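# Unload finished part, load raw blank, restart machine

## Task

At the machine (two sliding doors opened by their handles; a vise on its table worked by a knob beside it, where pushing the knob in opens the jaws and pulling it out clamps them; CYCLE START button on the small box at the control panel right of the doors, which only responds when a part lies flat on the jaw ledges, fully between the jaw ends, is clamped, and both doors are closed, shown by that box's green lamp; a running cycle locks the doors and lights the green lamp on the signal tower above the panel): take the finished part out of the vise and put it in the DONE tray, take a blank from the RAW tray and clamp it correctly on the ledges, close both doors and press CYCLE START so a new cycle runs. The robot must not fall over or be left tilted.

## Robot and tools

ROBOT. A single-arm TidyBot++: a mobile base 0.54 m long, 0.50 m wide, 0.38 m high on four powered casters, carrying one seven-joint arm with a two-finger gripper. The shoulder sits 0.12 m ahead of the base centre, 0.68 m above the floor. Upper arm 0.42 m, forearm 0.31 m, hand 0.31 m. The arm starts folded with the hand pointing down; then the hand pokes up to 0.08 m beyond the base front and the elbow rises up to 1.15 m. Cameras: base_camera (fixed on the base, 644x364) and wrist_camera (fisheye on the hand, 644x476, looking along the hand).

FRAMES. Base frame: origin on the floor below the base centre, x forward, y left, z up, metres. hand_pose is reported here, as the midpoint between the finger pads; its z axis runs out along the fingers and the fingers close along its y axis. The odometry frame is the base frame as it was at scene start; base_odometry (x, y, heading in rad, left positive, -3.142 to 3.142) only integrates wheel rotation, so slip shows up as travel and drift of a few cm accumulates. base_tilt is in degrees, positive for leaning forward or right.

move. One action per call, plus optional cameras (list of base_camera, wrist_camera or all; omitted means all, [] means none) and blocking (true or omitted waits until everything is at rest; false returns in about half a second while motion continues). Action keys:
- base: one object, relative offsets from where the base is now, along its own axes: translate_m (forward +, -2 to 2 m), strafe_m (left +, -2 to 2 m), rotate_rad (counter-clockwise from above +, -6.3 to 6.3 rad). translate and strafe together make one straight move.
- joints: one object of absolute targets by name. joint_1_rad (whole arm about vertical, positive is clockwise from above, opposite to heading), joint_2_rad shoulder -2.249 to 2.249, joint_3_rad, joint_4_rad elbow -2.579 to 2.579, joint_5_rad, joint_6_rad wrist -2.099 to 2.099, joint_7_rad (hand roll; pointing down, positive is counter-clockwise from above, at 1.57 the fingers open left/right), all in radians; joints 1, 3, 5, 7 are unlimited but take the shorter way round, so turn in steps under half a turn. gripper_pos 0 (open, about 85 mm gap) to 1 (closed). Done tolerances: 0.039 rad for joints 1-4, 0.095 for 5-7, 0.03 for the gripper.
- target: one flat list of seven numbers, an absolute hand pose in the base frame: x, y, z in metres, then quaternion qw, qx, qy, qz. With target, joints may only contain gripper_pos.
- speeds: optional caps for this action only: translate_m and strafe_m 0.05 to 0.5 m/s, rotate_rad 0.1 to 1.57 rad/s. For a combined translate/strafe move give one cap only.
Unknown keys make a call invalid; out-of-range values get it refused, and a refusal or an uncommanded stop cancels the later robot calls in the same reply.

wait: seconds 0 to 10, plus cameras; returns state and images without commanding anything. stop: brakes all your running motions (cameras optional). zoom_image: camera name and region [x0, y0, x1, y1] in pixels of that camera's latest image, at most 504 by 504. read_manual: returns licence texts only. finished_scene: scene = current scene number; ends the scene irreversibly, so the goal must already hold without the robot.

RESULT LINES. move says done, or the worst status of the motions. base_status, joint_status and hand_status give each motion's outcome: moving, done, off_target (rested away from target, may still push), stopped, contact_stop, time_out, not_followed (a check withheld targets: 'joint command not followed' for self-collision with a 'cause:', 'pose unreachable' for a target), torque_fault, limit_stop_at_motor_heat. hand_pose is the measured hand pose; hand_target is where the joint targets would put it. joint_positions, motor_effort in percent with the peak in brackets, Motor temperatures per arm joint, on_its_own for uncommanded behaviour, pictures listing the image order, 'earlier move' after non-blocking moves, ARM HIT, MOTOR HOT, OVER-TEMPERATURE FAULT. A gripper closed on an object reads off_target at the width where it stopped; done at 1 means it holds nothing.

PRACTICE. Targets usually land within about 3 cm; correct by adding (wanted minus measured) to the last target. To keep a loaded hand still, resend hand_target, not hand_pose, and never command a loaded joint to its read angle. Loads make the arm sag. A pose out of reach wanders up to 10 s and ends time_out. The arm does not avoid furniture and no check keeps it off the base; low forward-pointing poses close to the base are risky. A downward hand reaches at most about 0.94 m high, near the base only. Closed fingertips stick about 20 mm past the hand point. Use cameras to judge true positions.

AVOID. Driving or turning while the arm is caught above about 0.6 m, reaching far out from the folded pose or swinging a stretched arm sideways (tipping); hard pushes or pulls on a raised hand (wheels lift); hitting things with the base-driven arm (torque fault, arm freezes 10 s); squeezing a part that still rests on something, twisting or yanking it; dropping parts or releasing them while moving; slamming doors; leaving joints pushing against objects; long stretched holds that overheat motors. Back off to right a slight lean.

Each tool is called after ">>>" by a JSON object that holds its "op" and its "data".

## Session

>>> {"op": "move", "data": {}}

Scene clock: 0.00 s.
Motor temperatures (°C): [32 30 32 34 36 47 46]
base_odometry: x=+0.000 y=+0.000 heading=+0.000
base_tilt: forward=-0.2 right=-0.2
base_status: not commanded
joint_positions: joint_1_rad=-0.046 joint_2_rad=-0.374 joint_3_rad=+3.125 joint_4_rad=-2.540 joint_5_rad=-0.018 joint_6_rad=-0.895 joint_7_rad=+1.574 gripper_pos=+0.000
joint_status: not commanded
motor_effort: joint_1_rad=+0 joint_2_rad=-1 joint_3_rad=-1 joint_4_rad=+14 joint_5_rad=+0 joint_6_rad=+2 joint_7_rad=+1
hand_pose: x=+0.2498 y=+0.0131 z=+0.5868 quat_wxyz=(-0.005, +0.999, +0.027, +0.040) (m; base frame)
hand_target: x=+0.2499 y=+0.0131 z=+0.5868 quat_wxyz=(-0.005, +0.999, +0.027, +0.040) (m; base frame)
hand_status: not commanded
pictures: base_camera, wrist_camera

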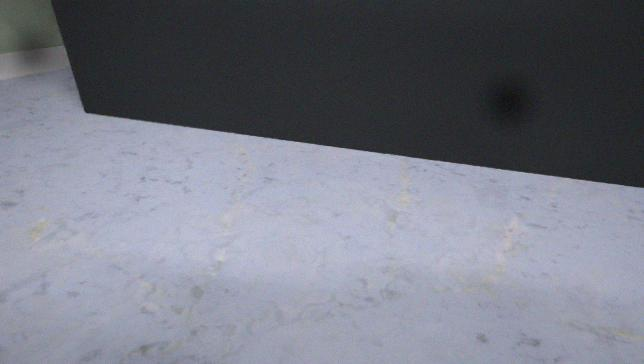

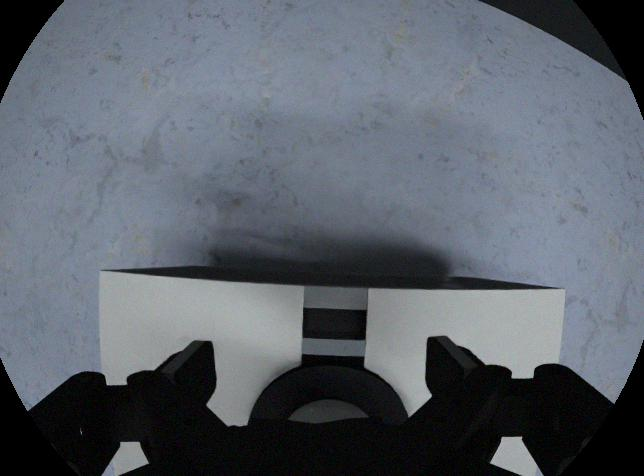

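>>> {"op": "move", "data": {"base": {"rotate_rad": -0.285, "translate_m": -0.3}, "joints": {"joint_6_rad": 0.5}}}

Scene clock: 8.20 s.
Motor temperatures (°C): [32 30 32 34 36 47 46]
move: done
base_odometry: x=-0.300 y=+0.000 heading=-0.286
base_tilt: forward=-0.1 right=-0.2
base_status: done
joint_positions: joint_1_rad=-0.046 joint_2_rad=-0.374 joint_3_rad=+3.125 joint_4_rad=-2.540 joint_5_rad=-0.018 joint_6_rad=+0.450 joint_7_rad=+1.574 gripper_pos=+0.000
joint_status: all done
motor_effort: joint_1_rad=+0(1) joint_2_rad=-6(7) joint_3_rad=+0(1) joint_4_rad=+19(20) joint_5_rad=+1(1) joint_6_rad=+10(10) joint_7_rad=+1(2)
hand_pose: x=+0.5327 y=+0.0254 z=+0.8522 quat_wxyz=(-0.019, +0.756, +0.018, +0.654) (m; base frame)
hand_target: x=+0.5346 y=+0.0253 z=+0.8674 quat_wxyz=(-0.019, +0.740, +0.017, +0.672) (m; base frame)
hand_status: not commanded
pictures: base_camera, wrist_camera
camera_calibration:
wrist_camera: T_world_to_cam=[[0.063353, -0.997779, -0.0205811, 0.00827153], [-0.161795, 0.010081, -0.986773, 0.981769], [0.984789, 0.0658449, -0.160797, -0.259322], [0, 0, 0, 1]] pos_world=[0.413699, 0.0154309, 0.927255]

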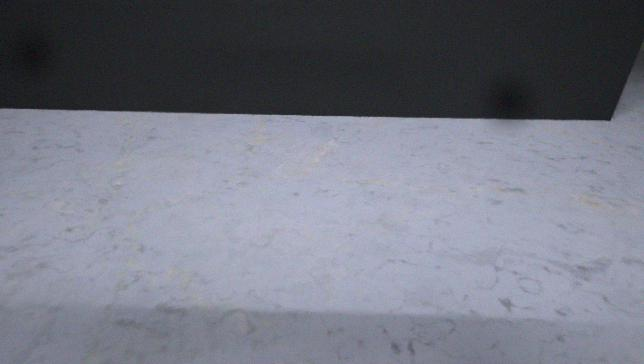

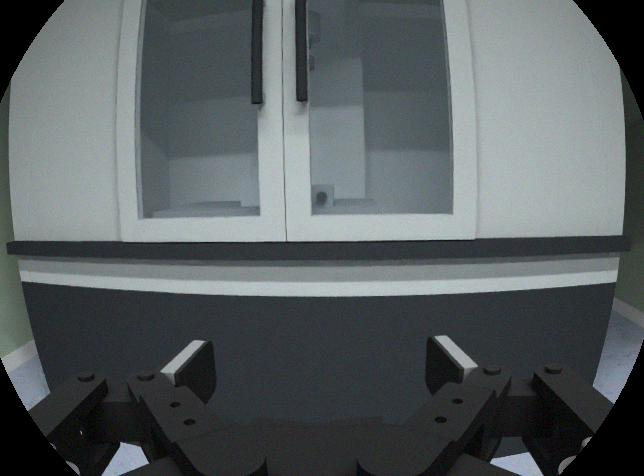

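>>> {"op": "move", "data": {"joints": {"joint_6_rad": 1.0, "joint_4_rad": -2.3}, "cameras": ["wrist_camera"]}}

>>> {"op": "move", "data": {"joints": {"joint_1_rad": 1.3, "joint_6_rad": 0.2, "joint_4_rad": -2.3}, "cameras": ["wrist_camera"]}}

>>> {"op": "move", "data": {"joints": {"joint_1_rad": -1.3, "joint_6_rad": 0.2, "joint_4_rad": -2.3}, "cameras": ["wrist_camera"]}}

Scene clock: 12.73 s.
Motor temperatures (°C): [32 30 32 34 36 47 46]
move: done
base_odometry: x=-0.300 y=+0.000 heading=-0.286
base_tilt: forward=-0.1 right=-0.3
base_status: not commanded
joint_positions: joint_1_rad=-0.046 joint_2_rad=-0.374 joint_3_rad=+3.125 joint_4_rad=-2.314 joint_5_rad=-0.018 joint_6_rad=+0.948 joint_7_rad=+1.574 gripper_pos=+0.000
joint_status: all done
motor_effort: joint_1_rad=+2(2) joint_2_rad=-6(7) joint_3_rad=+0(1) joint_4_rad=+20(22) joint_5_rad=-1(1) joint_6_rad=+8(11) joint_7_rad=+1(2)
hand_pose: x=+0.5182 y=+0.0241 z=+1.1302 quat_wxyz=(-0.025, +0.476, +0.009, +0.879) (m; base frame)
hand_target: x=+0.5081 y=+0.0234 z=+1.1510 quat_wxyz=(-0.026, +0.447, +0.008, +0.894) (m; base frame)
hand_status: not commanded
pictures: wrist_camera
camera_calibration:
wrist_camera: T_world_to_cam=[[0.0718218, -0.997351, -0.0114767, -0.00105566], [0.530912, 0.0479682, -0.846068, 0.734934], [0.844378, 0.0546731, 0.532951, -0.911358], [0, 0, 0, 1]] pos_world=[0.379422, 0.0135205, 1.1075]

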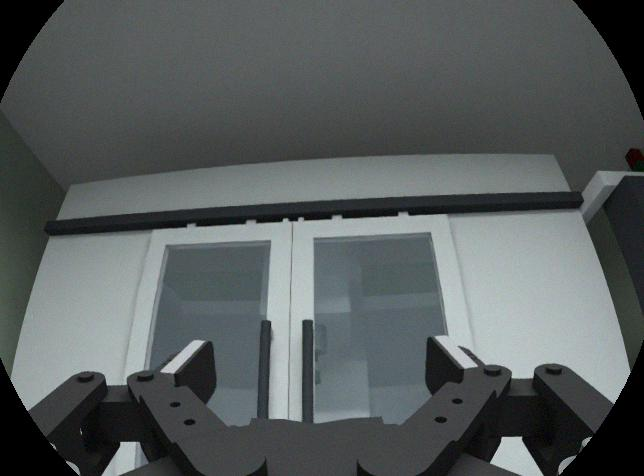

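Scene clock: 15.33 s.
Motor temperatures (°C): [32 30 32 34 36 47 46]
move: done
base_odometry: x=-0.300 y=+0.000 heading=-0.286
base_tilt: forward=-0.2 right=-0.3
base_status: not commanded
joint_positions: joint_1_rad=+1.283 joint_2_rad=-0.374 joint_3_rad=+3.125 joint_4_rad=-2.314 joint_5_rad=-0.018 joint_6_rad=+0.254 joint_7_rad=+1.574 gripper_pos=+0.000
joint_status: all done
motor_effort: joint_1_rad=+0(2) joint_2_rad=-7(8) joint_3_rad=+0(1) joint_4_rad=+21(23) joint_5_rad=+0(1) joint_6_rad=+9(11) joint_7_rad=+1(2)
hand_pose: x=+0.2541 y=-0.4277 z=+0.9241 quat_wxyz=(+0.393, +0.599, -0.446, +0.536) (m; base frame)
hand_target: x=+0.2472 y=-0.4298 z=+0.9158 quat_wxyz=(+0.389, +0.606, -0.459, +0.521) (m; base frame)
hand_status: not commanded
pictures: wrist_camera
camera_calibration:
wrist_camera: T_world_to_cam=[[-0.952462, -0.303859, -0.0220647, 0.131641], [-0.0191907, 0.132119, -0.991048, 1.03219], [0.304054, -0.943512, -0.13167, -0.22926], [0, 0, 0, 1]] pos_world=[0.214899, -0.312682, 0.995667]

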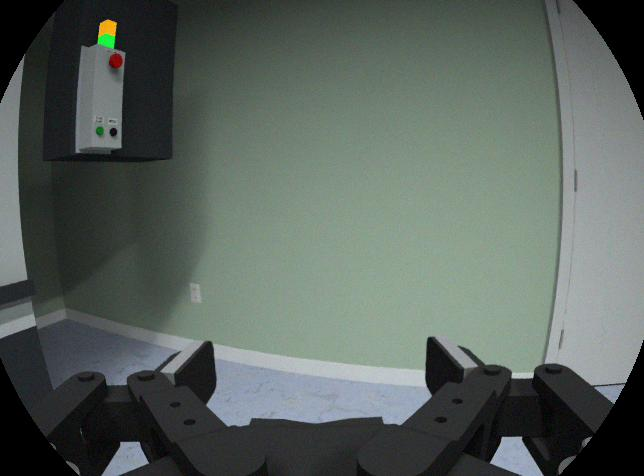

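Scene clock: 18.87 s.
Motor temperatures (°C): [32 30 32 34 36 47 46]
move: done
base_odometry: x=-0.300 y=+0.000 heading=-0.286
base_tilt: forward=-0.2 right=-0.2
base_status: not commanded
joint_positions: joint_1_rad=-1.283 joint_2_rad=-0.374 joint_3_rad=+3.125 joint_4_rad=-2.314 joint_5_rad=-0.018 joint_6_rad=+0.250 joint_7_rad=+1.574 gripper_pos=+0.000
joint_status: all done
motor_effort: joint_1_rad=+1(2) joint_2_rad=-7(8) joint_3_rad=-1(1) joint_4_rad=+21(22) joint_5_rad=+0(1) joint_6_rad=+9(11) joint_7_rad=+1(2)
hand_pose: x=+0.2382 y=+0.4323 z=+0.9230 quat_wxyz=(-0.402, +0.598, +0.449, +0.528) (m; base frame)
hand_target: x=+0.2307 y=+0.4343 z=+0.9158 quat_wxyz=(-0.398, +0.604, +0.461, +0.514) (m; base frame)
hand_status: not commanded
pictures: wrist_camera
camera_calibration:
wrist_camera: T_world_to_cam=[[0.964526, -0.263062, -0.0221082, -0.0964328], [-0.0567085, -0.124674, -0.990576, 1.03669], [0.257827, 0.95669, -0.135169, -0.220335], [0, 0, 0, 1]] pos_world=[0.208609, 0.314672, 0.995004]

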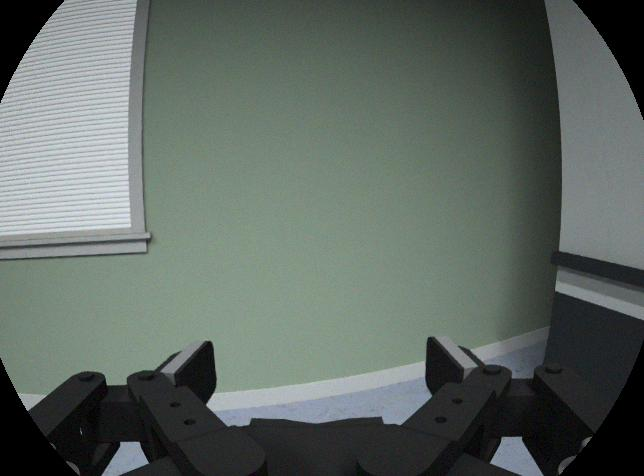

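>>> {"op": "move", "data": {"joints": {"joint_1_rad": 1.0}, "cameras": ["wrist_camera"]}}

>>> {"op": "zoom_image", "data": {"camera": "wrist_camera", "region": [100, 0, 400, 250]}}

>>> {"op": "move", "data": {"joints": {"joint_1_rad": 3.1, "joint_6_rad": 0.1}, "cameras": ["wrist_camera"]}}

Scene clock: 24.90 s.
Motor temperatures (°C): [32 30 32 35 36 47 46]
move: done
base_odometry: x=-0.300 y=+0.000 heading=-0.286
base_tilt: forward=-0.1 right=-0.3
base_status: not commanded
joint_positions: joint_1_rad=+0.983 joint_2_rad=-0.374 joint_3_rad=+3.125 joint_4_rad=-2.314 joint_5_rad=-0.018 joint_6_rad=+0.250 joint_7_rad=+1.574 gripper_pos=+0.000
joint_status: all done
motor_effort: joint_1_rad=+1(2) joint_2_rad=-7(8) joint_3_rad=+0(1) joint_4_rad=+21(22) joint_5_rad=+0(1) joint_6_rad=+9(10) joint_7_rad=+1(2)
hand_pose: x=+0.3744 y=-0.3686 z=+0.9229 quat_wxyz=(+0.308, +0.660, -0.352, +0.588) (m; base frame)
hand_target: x=+0.3685 y=-0.3727 z=+0.9158 quat_wxyz=(+0.306, +0.668, -0.363, +0.573) (m; base frame)
hand_status: not commanded
pictures: wrist_camera
camera_calibration:
wrist_camera: T_world_to_cam=[[-0.820154, -0.571715, -0.0221142, 0.115951], [-0.0596181, 0.123839, -0.99051, 1.03704], [0.569028, -0.811052, -0.135651, -0.256895], [0, 0, 0, 1]] pos_world=[0.303104, -0.27049, 0.994913]

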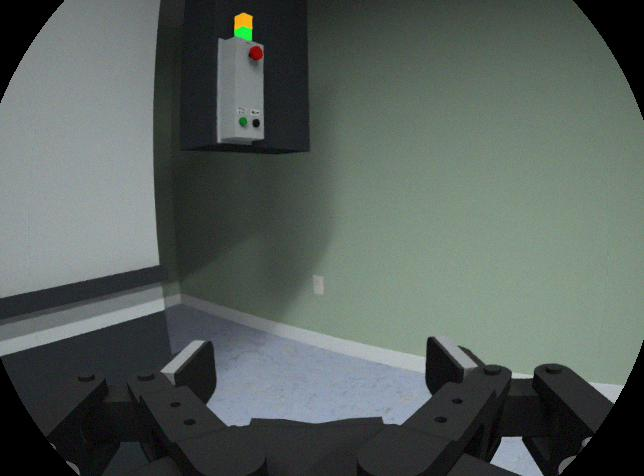

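Scaled by 1.680.

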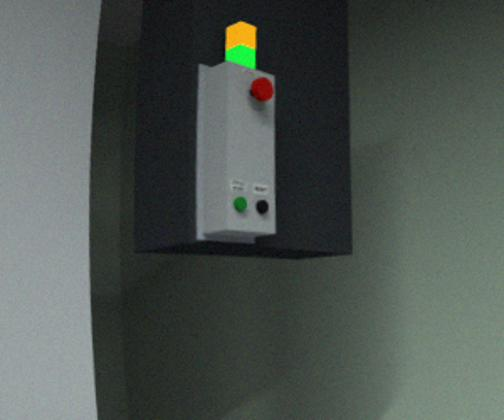

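Scene clock: 28.10 s.
Motor temperatures (°C): [32 30 32 35 36 47 46]
move: done
base_odometry: x=-0.300 y=+0.000 heading=-0.286
base_tilt: forward=-0.2 right=-0.3
base_status: not commanded
joint_positions: joint_1_rad=+3.083 joint_2_rad=-0.374 joint_3_rad=+3.125 joint_4_rad=-2.314 joint_5_rad=-0.018 joint_6_rad=+0.151 joint_7_rad=+1.574 gripper_pos=+0.000
joint_status: all done
motor_effort: joint_1_rad=+1(2) joint_2_rad=-7(8) joint_3_rad=-1(1) joint_4_rad=+21(22) joint_5_rad=+0(1) joint_6_rad=+10(11) joint_7_rad=+1(2)
hand_pose: x=-0.3229 y=-0.0344 z=+0.8926 quat_wxyz=(+0.625, +0.024, -0.780, +0.024) (m; base frame)
hand_target: x=-0.3223 y=-0.0272 z=+0.8853 quat_wxyz=(+0.611, +0.018, -0.791, +0.019) (m; base frame)
hand_status: not commanded
pictures: wrist_camera
camera_calibration:
wrist_camera: T_world_to_cam=[[-0.0781688, 0.996669, -0.0232671, 0.0289304], [0.233715, -0.00436784, -0.972295, 0.998154], [-0.969158, -0.081441, -0.232595, 0.0217485], [0, 0, 0, 1]] pos_world=[-0.209945, -0.022703, 0.976232]

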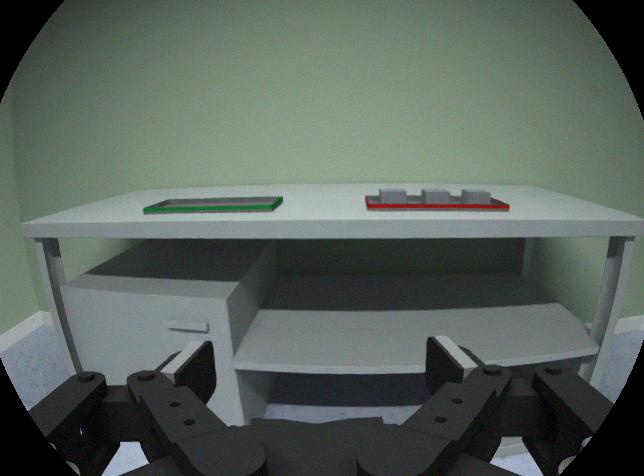

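>>> {"op": "zoom_image", "data": {"camera": "wrist_camera", "region": [120, 150, 540, 260]}}

Scaled by 1.200.

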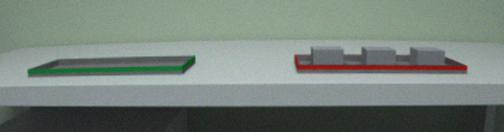

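>>> {"op": "move", "data": {"base": {"strafe_m": 0.15, "translate_m": 0.15}, "joints": {"joint_1_rad": 0.0, "joint_2_rad": 0.138, "joint_3_rad": 3.14, "joint_4_rad": -1.09, "joint_5_rad": 0.0, "joint_6_rad": -0.343, "joint_7_rad": 1.57, "gripper_pos": 1.0}}}

Scene clock: 68.30 s.
Motor temperatures (°C): [32 30 32 35 36 47 46]
move: done
base_odometry: x=-0.114 y=+0.102 heading=-0.286
base_tilt: forward=-0.1 right=-0.2
base_status: done
joint_positions: joint_1_rad=+0.013 joint_2_rad=+0.105 joint_3_rad=+3.127 joint_4_rad=-1.111 joint_5_rad=-0.018 joint_6_rad=-0.292 joint_7_rad=+1.574 gripper_pos=+0.999
joint_status: all done
motor_effort: joint_1_rad=+0(3) joint_2_rad=-25(25) joint_3_rad=-1(3) joint_4_rad=+21(23) joint_5_rad=+0(1) joint_6_rad=+10(11) joint_7_rad=+1(3)
hand_pose: x=+0.7682 y=+0.0030 z=+1.2291 quat_wxyz=(-0.008, +0.684, -0.003, +0.729) (m; base frame)
hand_target: x=+0.7842 y=+0.0023 z=+1.2042 quat_wxyz=(-0.001, +0.707, +0.000, +0.707) (m; base frame)
hand_status: not commanded
pictures: base_camera, wrist_camera
camera_calibration:
wrist_camera: T_world_to_cam=[[0.0216821, -0.999392, -0.0273159, 0.0190492], [0.0461336, 0.0282933, -0.998535, 1.24677], [0.9987, 0.0203901, 0.046719, -0.69484], [0, 0, 0, 1]] pos_world=[0.636005, -0.0020699, 1.27793]

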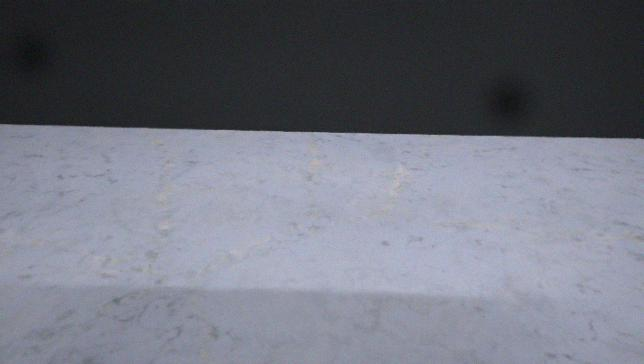

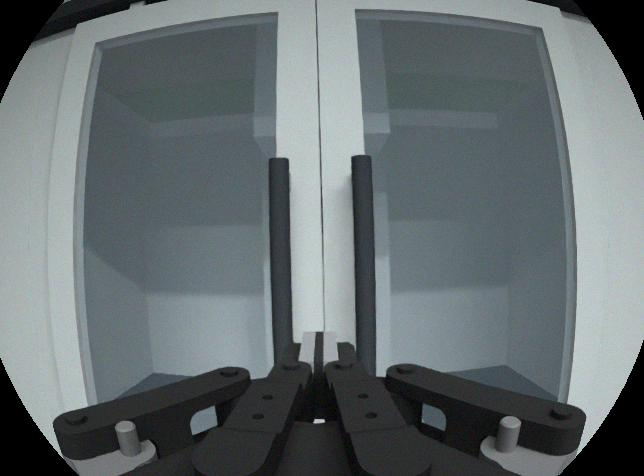

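>>> {"op": "move", "data": {"base": {"translate_m": 0.29, "rotate_rad": 0.008}, "joints": {"joint_2_rad": 0.171, "joint_4_rad": -1.069, "joint_6_rad": -0.394}, "cameras": ["wrist_camera"]}}

>>> {"op": "zoom_image", "data": {"camera": "wrist_camera", "region": [220, 100, 420, 400]}}

Scene clock: 80.57 s.
Motor temperatures (°C): [32 31 32 35 36 47 46]
move: done
base_odometry: x=+0.164 y=+0.020 heading=-0.277
base_tilt: forward=-0.1 right=-0.3
base_status: done
joint_positions: joint_1_rad=+0.011 joint_2_rad=+0.159 joint_3_rad=+3.129 joint_4_rad=-1.082 joint_5_rad=-0.018 joint_6_rad=-0.349 joint_7_rad=+1.574 gripper_pos=+0.999
joint_status: all done
motor_effort: joint_1_rad=+1(2) joint_2_rad=-27(31) joint_3_rad=-1(2) joint_4_rad=+21(22) joint_5_rad=+0(1) joint_6_rad=+10(10) joint_7_rad=+1(2)
hand_pose: x=+0.7941 y=+0.0030 z=+1.1932 quat_wxyz=(-0.008, +0.714, -0.003, +0.700) (m; base frame)
hand_target: x=+0.7986 y=+0.0023 z=+1.1789 quat_wxyz=(-0.001, +0.729, +0.000, +0.684) (m; base frame)
hand_status: not commanded
pictures: wrist_camera
camera_calibration:
wrist_camera: T_world_to_cam=[[0.0203143, -0.99937, -0.0290963, 0.020752], [-0.0358729, 0.028355, -0.998954, 1.27527], [0.99915, 0.0213368, -0.0352743, -0.621491], [0, 0, 0, 1]] pos_world=[0.666289, -0.00216057, 1.25261]

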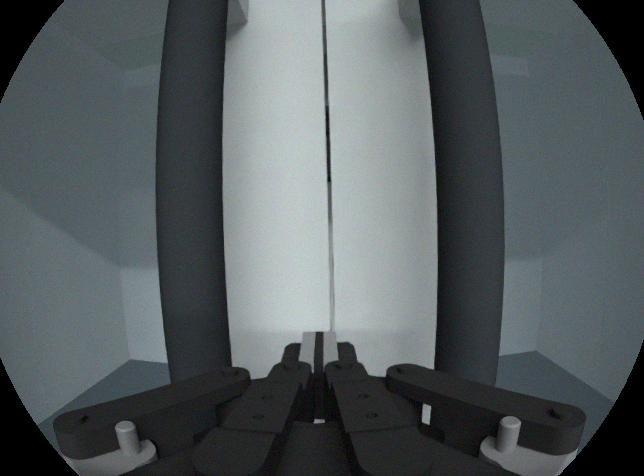

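Scaled by 1.680.

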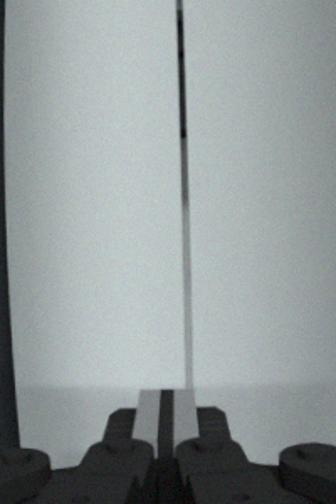

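>>> {"op": "move", "data": {"base": {"translate_m": 0.018}, "cameras": []}}

>>> {"op": "move", "data": {"base": {"strafe_m": 0.12}, "speeds": {"strafe_m": 0.1}, "cameras": ["wrist_camera"]}}

Scene clock: 87.27 s.
Motor temperatures (°C): [32 31 32 35 36 47 46]
move: done
base_odometry: x=+0.182 y=+0.015 heading=-0.277
base_tilt: forward=-0.1 right=-0.3
base_status: done
joint_positions: joint_1_rad=+0.011 joint_2_rad=+0.165 joint_3_rad=+3.129 joint_4_rad=-1.082 joint_5_rad=-0.018 joint_6_rad=-0.349 joint_7_rad=+1.574 gripper_pos=+0.999
joint_status: not commanded
motor_effort: joint_1_rad=+0(1) joint_2_rad=-28(32) joint_3_rad=-1(2) joint_4_rad=+22(23) joint_5_rad=+0(1) joint_6_rad=+10(10) joint_7_rad=+1(1)
hand_pose: x=+0.7972 y=+0.0030 z=+1.1889 quat_wxyz=(-0.008, +0.716, -0.003, +0.698) (m; base frame)
hand_target: x=+0.7986 y=+0.0023 z=+1.1789 quat_wxyz=(-0.001, +0.729, +0.000, +0.684) (m; base frame)
hand_status: not commanded
pictures: none
No camera images: "cameras" was empty.

Scene clock: 89.20 s.
Motor temperatures (°C): [32 31 32 35 36 47 46]
move: done
base_odometry: x=+0.215 y=+0.131 heading=-0.277
base_tilt: forward=-0.1 right=-0.2
base_status: done
joint_positions: joint_1_rad=+0.043 joint_2_rad=+0.161 joint_3_rad=+3.174 joint_4_rad=-1.082 joint_5_rad=-0.018 joint_6_rad=-0.358 joint_7_rad=+1.574 gripper_pos=+0.999
joint_status: not commanded
motor_effort: joint_1_rad=-5(15) joint_2_rad=-22(28) joint_3_rad=-6(14) joint_4_rad=+22(23) joint_5_rad=-1(4) joint_6_rad=+11(11) joint_7_rad=+1(2)
hand_pose: x=+0.7941 y=-0.0443 z=+1.1890 quat_wxyz=(+0.021, +0.717, -0.027, +0.696) (m; base frame)
hand_target: x=+0.7986 y=+0.0023 z=+1.1789 quat_wxyz=(-0.001, +0.729, +0.000, +0.684) (m; base frame)
hand_status: not commanded
pictures: wrist_camera
camera_calibration:
wrist_camera: T_world_to_cam=[[-0.0552045, -0.99823, -0.0221072, 0.0250645], [-0.045232, 0.0246184, -0.998673, 1.27936], [0.99745, -0.0541312, -0.046511, -0.609263], [0, 0, 0, 1]] pos_world=[0.666961, -0.039456, 1.24988]

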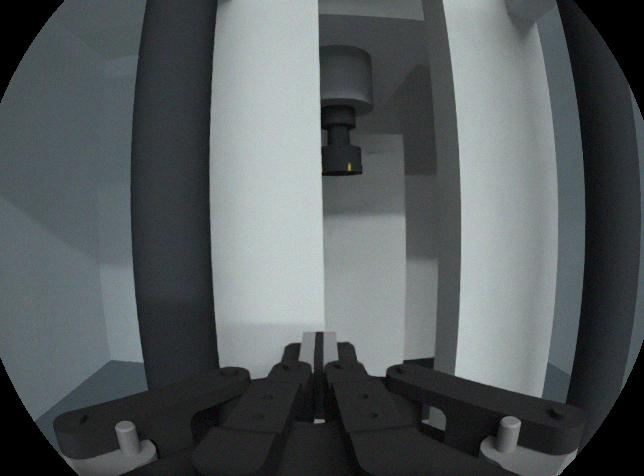

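>>> {"op": "move", "data": {"base": {"strafe_m": 0.33}, "speeds": {"strafe_m": 0.15}, "cameras": ["wrist_camera"]}}

Scene clock: 93.73 s.
Motor temperatures (°C): [32 31 32 35 36 47 46]
move: done
base_odometry: x=+0.305 y=+0.448 heading=-0.277
base_tilt: forward=-0.2 right=-0.3
base_status: done
joint_positions: joint_1_rad=+0.042 joint_2_rad=+0.157 joint_3_rad=+3.173 joint_4_rad=-1.082 joint_5_rad=-0.018 joint_6_rad=-0.365 joint_7_rad=+1.574 gripper_pos=+0.999
joint_status: not commanded
motor_effort: joint_1_rad=-3(18) joint_2_rad=-22(25) joint_3_rad=-6(17) joint_4_rad=+22(23) joint_5_rad=-2(5) joint_6_rad=+10(12) joint_7_rad=+1(2)
hand_pose: x=+0.7919 y=-0.0433 z=+1.1901 quat_wxyz=(+0.020, +0.718, -0.027, +0.695) (m; base frame)
hand_target: x=+0.7986 y=+0.0023 z=+1.1789 quat_wxyz=(-0.001, +0.729, +0.000, +0.684) (m; base frame)
hand_status: not commanded
pictures: wrist_camera
camera_calibration:
wrist_camera: T_world_to_cam=[[-0.0537921, -0.998304, -0.0222815, 0.0250814], [-0.0470949, 0.0248254, -0.998582, 1.28172], [0.997441, -0.0526665, -0.0483505, -0.604686], [0, 0, 0, 1]] pos_world=[0.66485, -0.0386269, 1.25122]

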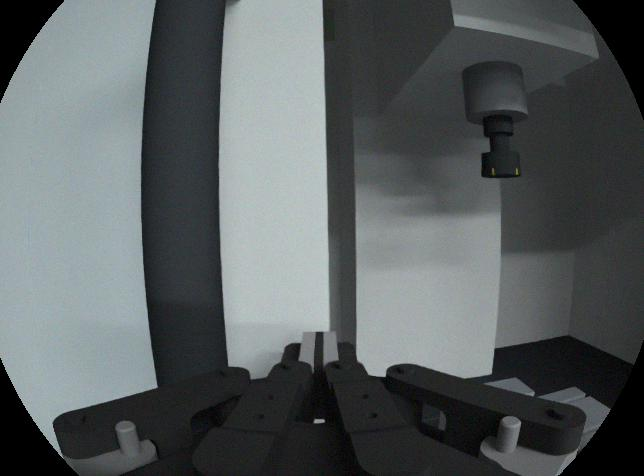

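>>> {"op": "move", "data": {"base": {"strafe_m": -0.45}, "cameras": []}}

>>> {"op": "move", "data": {"base": {"strafe_m": -0.46}, "speeds": {"strafe_m": 0.12}, "cameras": ["wrist_camera"]}}

Scene clock: 99.93 s.
Motor temperatures (°C): [32 31 32 35 36 47 46]
move: done
base_odometry: x=+0.182 y=+0.015 heading=-0.277
base_tilt: forward=-0.2 right=-0.2
base_status: done
joint_positions: joint_1_rad=+0.003 joint_2_rad=+0.157 joint_3_rad=+3.142 joint_4_rad=-1.081 joint_5_rad=-0.018 joint_6_rad=-0.365 joint_7_rad=+1.574 gripper_pos=+0.999
joint_status: not commanded
motor_effort: joint_1_rad=+1(5) joint_2_rad=-27(30) joint_3_rad=-1(6) joint_4_rad=+21(22) joint_5_rad=+0(2) joint_6_rad=+10(11) joint_7_rad=+1(2)
hand_pose: x=+0.7932 y=+0.0008 z=+1.1899 quat_wxyz=(-0.005, +0.718, -0.004, +0.696) (m; base frame)
hand_target: x=+0.7986 y=+0.0023 z=+1.1789 quat_wxyz=(-0.001, +0.729, +0.000, +0.684) (m; base frame)
hand_status: not commanded
pictures: none
No camera images: "cameras" was empty.

Scene clock: 104.50 s.
Motor temperatures (°C): [32 31 32 35 36 47 46]
move: done
base_odometry: x=+0.057 y=-0.427 heading=-0.276
base_tilt: forward=-0.1 right=-0.2
base_status: done
joint_positions: joint_1_rad=-0.049 joint_2_rad=+0.147 joint_3_rad=+3.099 joint_4_rad=-1.081 joint_5_rad=-0.018 joint_6_rad=-0.379 joint_7_rad=+1.574 gripper_pos=+0.999
joint_status: not commanded
motor_effort: joint_1_rad=+7(17) joint_2_rad=-19(28) joint_3_rad=+5(13) joint_4_rad=+21(25) joint_5_rad=+1(5) joint_6_rad=+11(15) joint_7_rad=+1(2)
hand_pose: x=+0.7846 y=+0.0610 z=+1.1925 quat_wxyz=(-0.041, +0.719, +0.028, +0.693) (m; base frame)
hand_target: x=+0.7986 y=+0.0023 z=+1.1789 quat_wxyz=(-0.001, +0.729, +0.000, +0.684) (m; base frame)
hand_status: not commanded
pictures: wrist_camera
camera_calibration:
wrist_camera: T_world_to_cam=[[0.109939, -0.993374, -0.0334759, 0.013401], [-0.0557911, 0.0274594, -0.998065, 1.28721], [0.992371, 0.111594, -0.0524026, -0.593064], [0, 0, 0, 1]] pos_world=[0.658881, 0.0441488, 1.25409]

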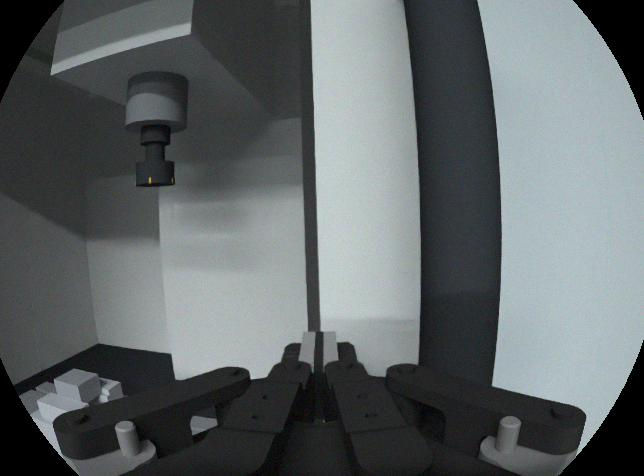

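>>> {"op": "move", "data": {"base": {"translate_m": -0.25}, "cameras": []}}

>>> {"op": "move", "data": {"base": {"strafe_m": 0.44, "translate_m": 0.1}, "joints": {"joint_6_rad": -0.95, "gripper_pos": 0.3, "joint_1_rad": 0.0}}}

>>> {"op": "zoom_image", "data": {"camera": "wrist_camera", "region": [150, 30, 500, 330]}}

Scene clock: 113.53 s.
Motor temperatures (°C): [32 31 32 35 36 47 46]
move: done
base_odometry: x=-0.184 y=-0.359 heading=-0.276
base_tilt: forward=-0.1 right=-0.3
base_status: done
joint_positions: joint_1_rad=-0.013 joint_2_rad=+0.160 joint_3_rad=+3.128 joint_4_rad=-1.080 joint_5_rad=-0.018 joint_6_rad=-0.379 joint_7_rad=+1.574 gripper_pos=+0.999
joint_status: not commanded
motor_effort: joint_1_rad=+0(6) joint_2_rad=-27(32) joint_3_rad=-1(4) joint_4_rad=+21(23) joint_5_rad=+2(2) joint_6_rad=+10(10) joint_7_rad=+1(2)
hand_pose: x=+0.7937 y=+0.0200 z=+1.1849 quat_wxyz=(-0.017, +0.724, +0.006, +0.690) (m; base frame)
hand_target: x=+0.7986 y=+0.0023 z=+1.1789 quat_wxyz=(-0.001, +0.729, +0.000, +0.684) (m; base frame)
hand_status: not commanded
pictures: none
No camera images: "cameras" was empty.

Scene clock: 115.70 s.
Motor temperatures (°C): [32 31 32 35 36 47 46]
move: done
base_odometry: x=+0.032 y=+0.037 heading=-0.276
base_tilt: forward=-0.1 right=-0.2
base_status: done
joint_positions: joint_1_rad=-0.008 joint_2_rad=+0.159 joint_3_rad=+3.133 joint_4_rad=-1.075 joint_5_rad=-0.018 joint_6_rad=-0.905 joint_7_rad=+1.574 gripper_pos=+0.300
joint_status: all done
motor_effort: joint_1_rad=+1(4) joint_2_rad=-26(28) joint_3_rad=-1(3) joint_4_rad=+20(22) joint_5_rad=+0(1) joint_6_rad=+8(10) joint_7_rad=+1(2)
hand_pose: x=+0.7445 y=+0.0159 z=+1.0332 quat_wxyz=(-0.013, +0.877, +0.007, +0.480) (m; base frame)
hand_target: x=+0.7414 y=+0.0022 z=+1.0179 quat_wxyz=(-0.001, +0.889, +0.000, +0.458) (m; base frame)
hand_status: not commanded
pictures: base_camera, wrist_camera
camera_calibration:
wrist_camera: T_world_to_cam=[[0.0289563, -0.999005, -0.033911, 0.028543], [-0.553366, 0.0122314, -0.832849, 1.32723], [0.832435, 0.0428814, -0.552461, 0.0802728], [0, 0, 0, 1]] pos_world=[0.666794, 0.00883849, 1.1507]

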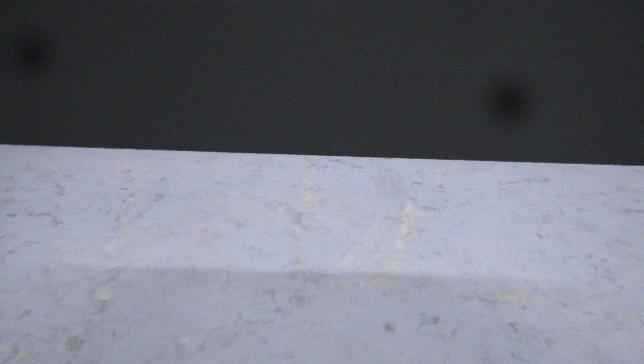

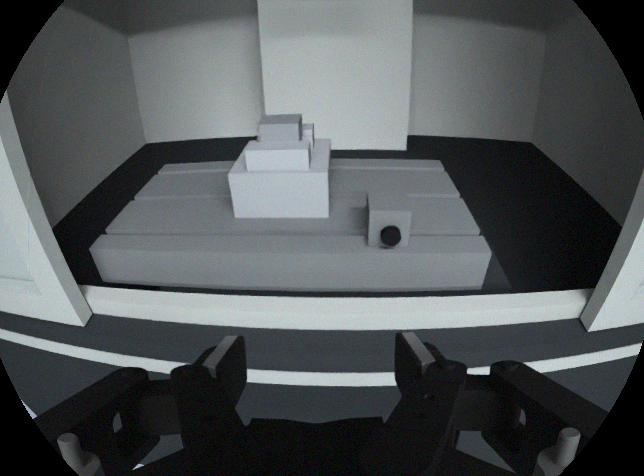

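Scaled by 1.440.

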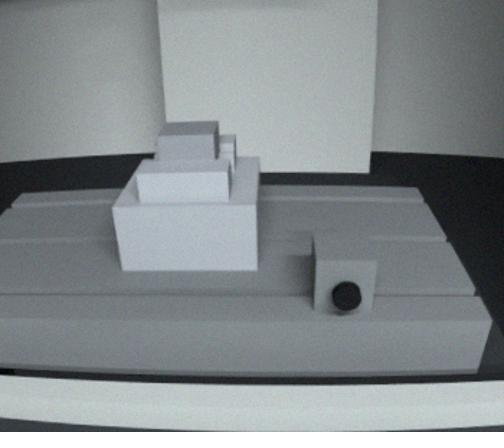

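>>> {"op": "move", "data": {"base": {"translate_m": 0.3}}}

>>> {"op": "zoom_image", "data": {"camera": "wrist_camera", "region": [150, 80, 500, 380]}}

Scene clock: 127.13 s.
Motor temperatures (°C): [32 31 32 35 36 47 46]
move: done
base_odometry: x=+0.321 y=-0.045 heading=-0.275
base_tilt: forward=-0.1 right=-0.2
base_status: done
joint_positions: joint_1_rad=-0.008 joint_2_rad=+0.166 joint_3_rad=+3.133 joint_4_rad=-1.075 joint_5_rad=-0.018 joint_6_rad=-0.906 joint_7_rad=+1.574 gripper_pos=+0.300
joint_status: not commanded
motor_effort: joint_1_rad=+1(2) joint_2_rad=-27(31) joint_3_rad=-1(1) joint_4_rad=+21(22) joint_5_rad=+0(1) joint_6_rad=+8(9) joint_7_rad=+1(2)
hand_pose: x=+0.7466 y=+0.0159 z=+1.0292 quat_wxyz=(-0.013, +0.879, +0.007, +0.477) (m; base frame)
hand_target: x=+0.7414 y=+0.0022 z=+1.0179 quat_wxyz=(-0.001, +0.889, +0.000, +0.458) (m; base frame)
hand_status: not commanded
pictures: base_camera, wrist_camera
camera_calibration:
wrist_camera: T_world_to_cam=[[0.0287389, -0.999007, -0.0340404, 0.0286609], [-0.558873, 0.0121758, -0.829164, 1.32538], [0.828755, 0.0428535, -0.557968, 0.0847352], [0, 0, 0, 1]] pos_world=[0.669669, 0.0088637, 1.14721]

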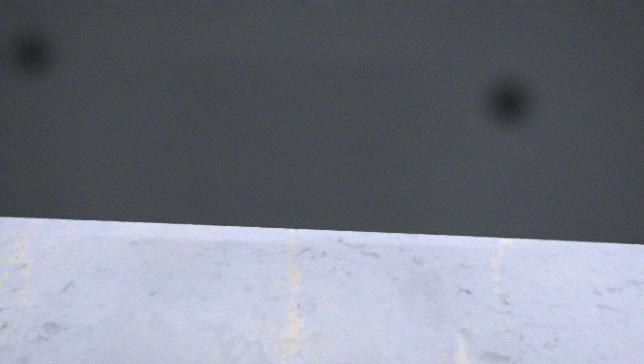

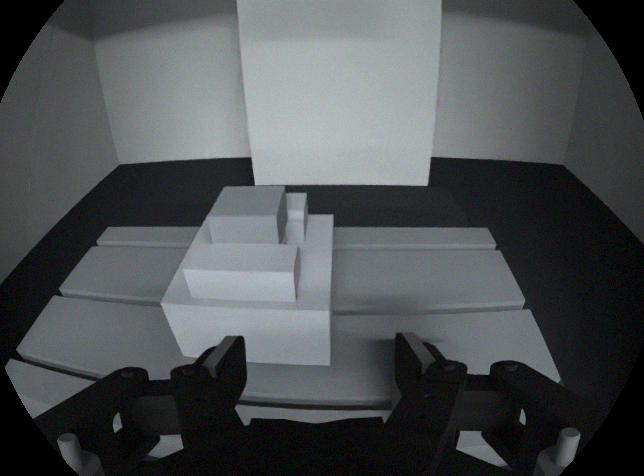

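Scaled by 1.440.

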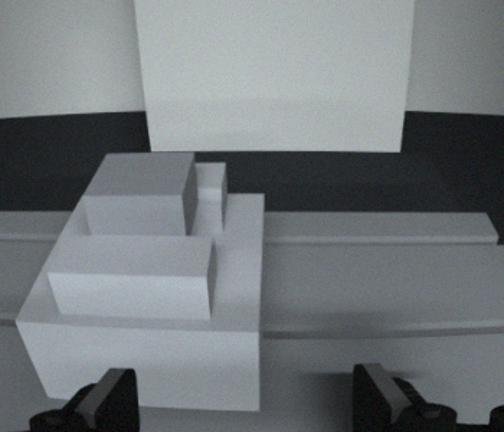

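>>> {"op": "move", "data": {"base": {"strafe_m": -0.079}, "joints": {"joint_1_rad": 0.0, "joint_2_rad": 0.0, "joint_3_rad": 3.14, "joint_4_rad": -1.84, "joint_5_rad": 0.0, "joint_6_rad": -0.285, "joint_7_rad": 1.57, "gripper_pos": 1.0}, "cameras": ["wrist_camera"]}}

>>> {"op": "zoom_image", "data": {"camera": "wrist_camera", "region": [220, 200, 420, 400]}}

Scene clock: 175.23 s.
Motor temperatures (°C): [32 31 32 35 36 47 46]
move: done
base_odometry: x=+0.300 y=-0.121 heading=-0.275
base_tilt: forward=-0.1 right=-0.2
base_status: done
joint_positions: joint_1_rad=+0.000 joint_2_rad=+0.016 joint_3_rad=+3.138 joint_4_rad=-1.816 joint_5_rad=-0.018 joint_6_rad=-0.338 joint_7_rad=+1.574 gripper_pos=+0.999
joint_status: all done
motor_effort: joint_1_rad=+1(3) joint_2_rad=-21(27) joint_3_rad=-1(3) joint_4_rad=+21(23) joint_5_rad=+0(1) joint_6_rad=+8(10) joint_7_rad=+1(2)
hand_pose: x=+0.6865 y=+0.0050 z=+0.8455 quat_wxyz=(-0.006, +0.884, -0.003, +0.467) (m; base frame)
hand_target: x=+0.6867 y=+0.0022 z=+0.8552 quat_wxyz=(-0.001, +0.874, +0.000, +0.487) (m; base frame)
hand_status: not commanded
pictures: wrist_camera
camera_calibration:
wrist_camera: T_world_to_cam=[[0.0041377, -0.999443, -0.0331062, 0.0292826], [-0.57801, 0.0246254, -0.815658, 1.14124], [0.816019, 0.0225107, -0.577587, 0.05796], [0, 0, 0, 1]] pos_world=[0.612233, -0.000141995, 0.965311]

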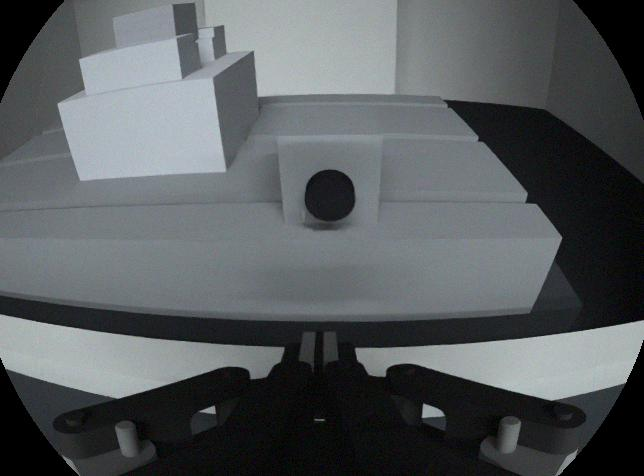

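Scaled by 2.520.

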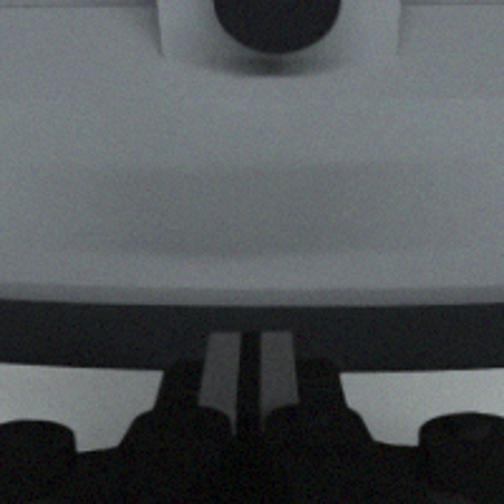

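>>> {"op": "move", "data": {"base": {"strafe_m": -0.007, "translate_m": 0.09}, "speeds": {"translate_m": 0.2}, "joints": {"joint_4_rad": -1.815}, "cameras": ["wrist_camera"]}}

>>> {"op": "zoom_image", "data": {"camera": "wrist_camera", "region": [220, 200, 420, 400]}}

Scene clock: 185.20 s.
Motor temperatures (°C): [32 31 32 35 36 47 46]
move: done
base_odometry: x=+0.384 y=-0.152 heading=-0.275
base_tilt: forward=-0.1 right=-0.2
base_status: done
joint_positions: joint_1_rad=+0.000 joint_2_rad=+0.001 joint_3_rad=+3.138 joint_4_rad=-1.819 joint_5_rad=-0.018 joint_6_rad=-0.332 joint_7_rad=+1.574 gripper_pos=+0.999
joint_status: all done
motor_effort: joint_1_rad=+1(2) joint_2_rad=-22(24) joint_3_rad=-1(1) joint_4_rad=+24(25) joint_5_rad=+1(1) joint_6_rad=+11(13) joint_7_rad=+1(1)
hand_pose: x=+0.6841 y=+0.0053 z=+0.8536 quat_wxyz=(-0.007, +0.880, -0.003, +0.474) (m; base frame)
hand_target: x=+0.6927 y=+0.0022 z=+0.8694 quat_wxyz=(-0.001, +0.867, +0.000, +0.498) (m; base frame)
hand_status: not commanded
pictures: wrist_camera
camera_calibration:
wrist_camera: T_world_to_cam=[[0.00532105, -0.999441, -0.033014, 0.029045], [-0.563939, 0.0242646, -0.82546, 1.14523], [0.825799, 0.0230102, -0.563494, 0.0458486], [0, 0, 0, 1]] pos_world=[0.607826, 0.000185075, 0.97214]

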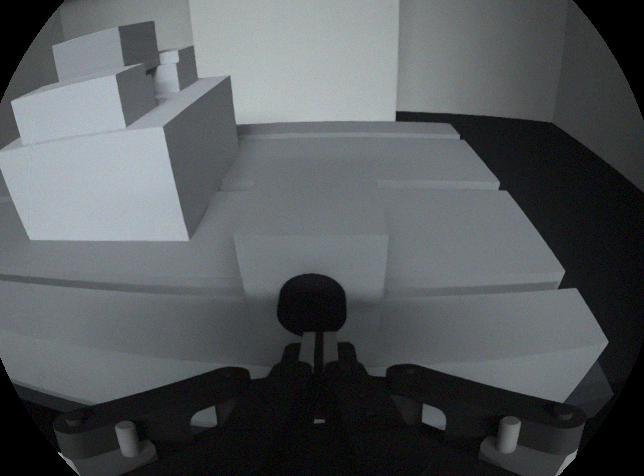

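Scaled by 2.520.

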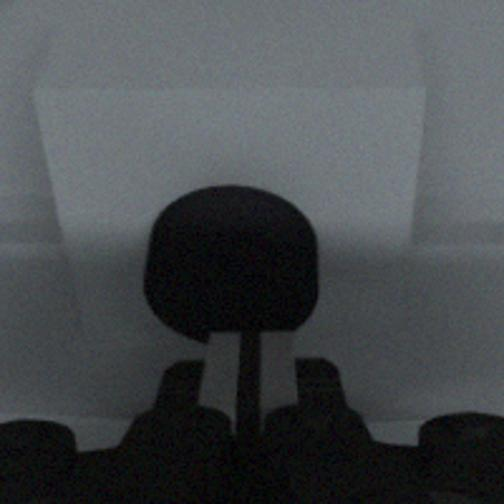

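>>> {"op": "move", "data": {"base": {"translate_m": 0.04, "strafe_m": 0.003}, "speeds": {"translate_m": 0.05}, "cameras": ["wrist_camera"]}}

>>> {"op": "zoom_image", "data": {"camera": "wrist_camera", "region": [220, 200, 420, 400]}}

Scene clock: 191.03 s.
Motor temperatures (°C): [32 31 32 35 36 47 46]
move: done
base_odometry: x=+0.423 y=-0.160 heading=-0.275
base_tilt: forward=-0.1 right=-0.3
base_status: done
joint_positions: joint_1_rad=+0.003 joint_2_rad=-0.078 joint_3_rad=+3.138 joint_4_rad=-1.874 joint_5_rad=-0.018 joint_6_rad=-0.381 joint_7_rad=+1.574 gripper_pos=+0.999
joint_status: not commanded
motor_effort: joint_1_rad=-2(4) joint_2_rad=-2(21) joint_3_rad=-3(4) joint_4_rad=+33(37) joint_5_rad=-1(2) joint_6_rad=+23(27) joint_7_rad=+1(2)
hand_pose: x=+0.6483 y=+0.0037 z=+0.8539 quat_wxyz=(-0.006, +0.886, -0.004, +0.464) (m; base frame)
hand_target: x=+0.6927 y=+0.0022 z=+0.8694 quat_wxyz=(-0.001, +0.867, +0.000, +0.498) (m; base frame)
hand_status: not commanded
pictures: wrist_camera
camera_calibration:
wrist_camera: T_world_to_cam=[[0.00201149, -0.999453, -0.0329981, 0.0297484], [-0.583068, 0.0256363, -0.812019, 1.12621], [0.812421, 0.0208735, -0.582698, 0.100655], [0, 0, 0, 1]] pos_world=[0.574824, -0.00124079, 0.974139]

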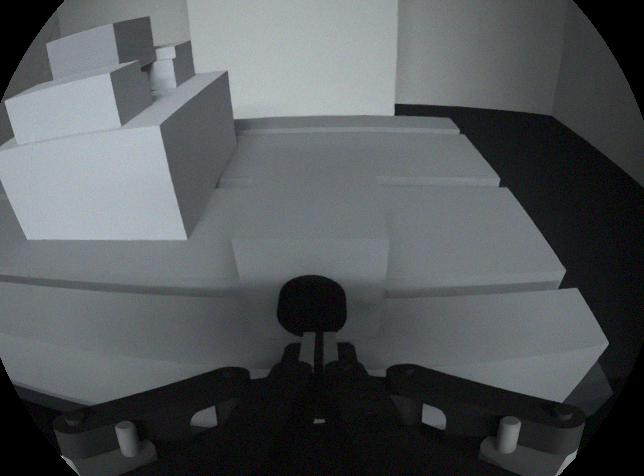

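Scaled by 2.520.

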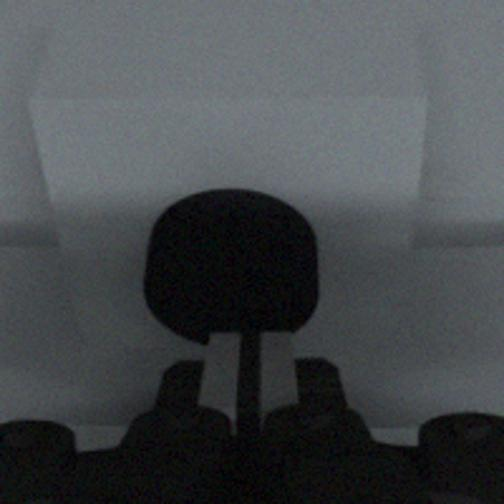

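>>> {"op": "move", "data": {"base": {"translate_m": 0.03}, "speeds": {"translate_m": 0.05}, "cameras": ["wrist_camera"]}}

Scene clock: 196.20 s.
Motor temperatures (°C): [32 31 32 36 36 47 46]
move: time_out
base_odometry: x=+0.450 y=-0.167 heading=-0.275
base_tilt: forward=-0.3 right=-0.2
base_status: translate_m time_out (by the wheels' count: +0.027 of +0.030)
joint_positions: joint_1_rad=+0.003 joint_2_rad=-0.133 joint_3_rad=+3.138 joint_4_rad=-1.898 joint_5_rad=-0.018 joint_6_rad=-0.438 joint_7_rad=+1.574 gripper_pos=+0.999
joint_status: not commanded
motor_effort: joint_1_rad=+1(3) joint_2_rad=+10(14) joint_3_rad=+0(4) joint_4_rad=+38(42) joint_5_rad=+0(2) joint_6_rad=+31(36) joint_7_rad=+1(2)
hand_pose: x=+0.6227 y=+0.0040 z=+0.8541 quat_wxyz=(-0.006, +0.892, -0.004, +0.452) (m; base frame)
hand_target: x=+0.6927 y=+0.0022 z=+0.8694 quat_wxyz=(-0.001, +0.867, +0.000, +0.498) (m; base frame)
hand_status: not commanded
pictures: wrist_camera
camera_calibration:
wrist_camera: T_world_to_cam=[[0.00205672, -0.999451, -0.0330817, 0.0301304], [-0.604777, 0.025103, -0.795999, 1.11128], [0.796392, 0.0216442, -0.604393, 0.150078], [0, 0, 0, 1]] pos_world=[0.552491, -0.00103074, 0.976277]

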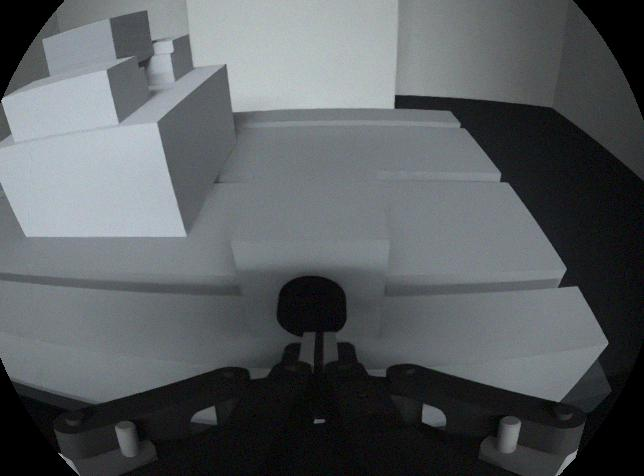

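>>> {"op": "move", "data": {"base": {"translate_m": -0.08}, "cameras": []}}

>>> {"op": "move", "data": {"joints": {"joint_2_rad": 0.15, "joint_4_rad": -1.2, "joint_6_rad": -1.4}, "cameras": ["wrist_camera"]}}

>>> {"op": "zoom_image", "data": {"camera": "wrist_camera", "region": [150, 100, 400, 350]}}

Scene clock: 213.93 s.
Motor temperatures (°C): [32 31 32 36 36 48 46]
move: done
base_odometry: x=+0.373 y=-0.146 heading=-0.276
base_tilt: forward=-0.1 right=-0.2
base_status: done
joint_positions: joint_1_rad=+0.002 joint_2_rad=-0.009 joint_3_rad=+3.138 joint_4_rad=-1.828 joint_5_rad=-0.018 joint_6_rad=-0.304 joint_7_rad=+1.574 gripper_pos=+0.999
joint_status: not commanded
motor_effort: joint_1_rad=+0(3) joint_2_rad=-20(22) joint_3_rad=-1(2) joint_4_rad=+21(35) joint_5_rad=+0(1) joint_6_rad=+9(29) joint_7_rad=+1(2)
hand_pose: x=+0.6849 y=+0.0038 z=+0.8619 quat_wxyz=(-0.006, +0.873, -0.004, +0.487) (m; base frame)
hand_target: x=+0.6927 y=+0.0022 z=+0.8694 quat_wxyz=(-0.001, +0.867, +0.000, +0.498) (m; base frame)
hand_status: not commanded
pictures: none
No camera images: "cameras" was empty.

Scene clock: 216.20 s.
Motor temperatures (°C): [32 31 32 36 36 48 46]
move: done
base_odometry: x=+0.373 y=-0.146 heading=-0.276
base_tilt: forward=-0.2 right=-0.2
base_status: not commanded
joint_positions: joint_1_rad=+0.002 joint_2_rad=+0.118 joint_3_rad=+3.138 joint_4_rad=-1.220 joint_5_rad=-0.018 joint_6_rad=-1.347 joint_7_rad=+1.574 gripper_pos=+0.999
joint_status: all done
motor_effort: joint_1_rad=+0(1) joint_2_rad=-23(24) joint_3_rad=-1(1) joint_4_rad=+19(23) joint_5_rad=+0(1) joint_6_rad=+5(9) joint_7_rad=+1(2)
hand_pose: x=+0.6115 y=+0.0073 z=+0.8929 quat_wxyz=(-0.009, +0.974, +0.002, +0.226) (m; base frame)
hand_target: x=+0.6074 y=+0.0021 z=+0.8790 quat_wxyz=(+0.000, +0.981, +0.000, +0.195) (m; base frame)
hand_status: not commanded
pictures: wrist_camera
camera_calibration:
wrist_camera: T_world_to_cam=[[0.00228922, -0.999413, -0.0341729, 0.0355482], [-0.904805, 0.0124815, -0.425643, 0.98816], [0.425819, 0.0318942, -0.904246, 0.676675], [0, 0, 0, 1]] pos_world=[0.60587, 0.00161163, 1.0337]

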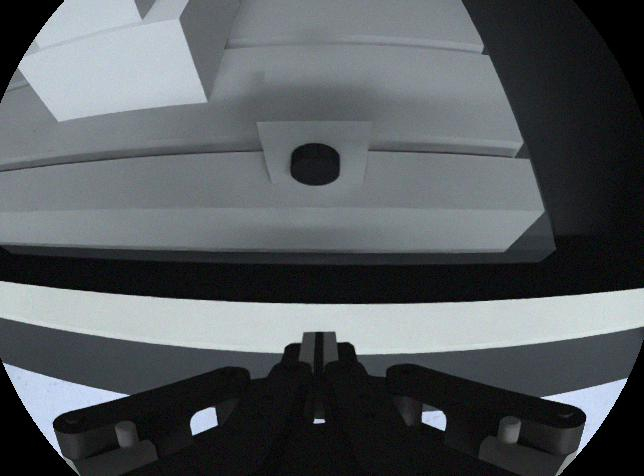

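Scaled by 2.016.

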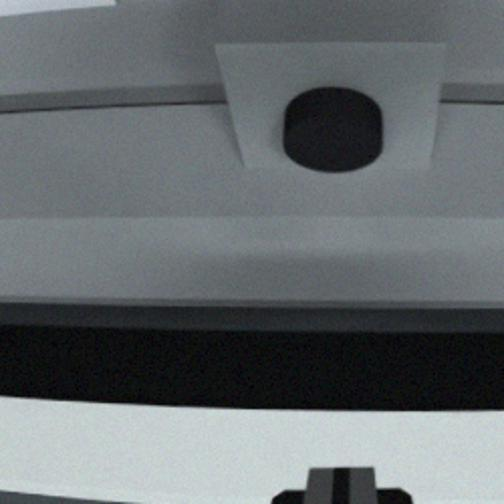

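>>> {"op": "zoom_image", "data": {"camera": "wrist_camera", "region": [270, 120, 360, 210]}}

Scaled by 5.600.

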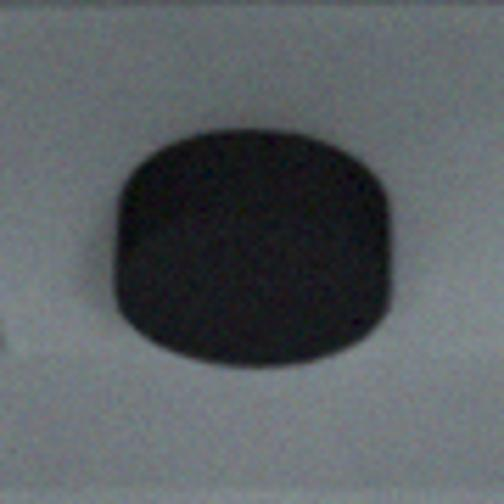

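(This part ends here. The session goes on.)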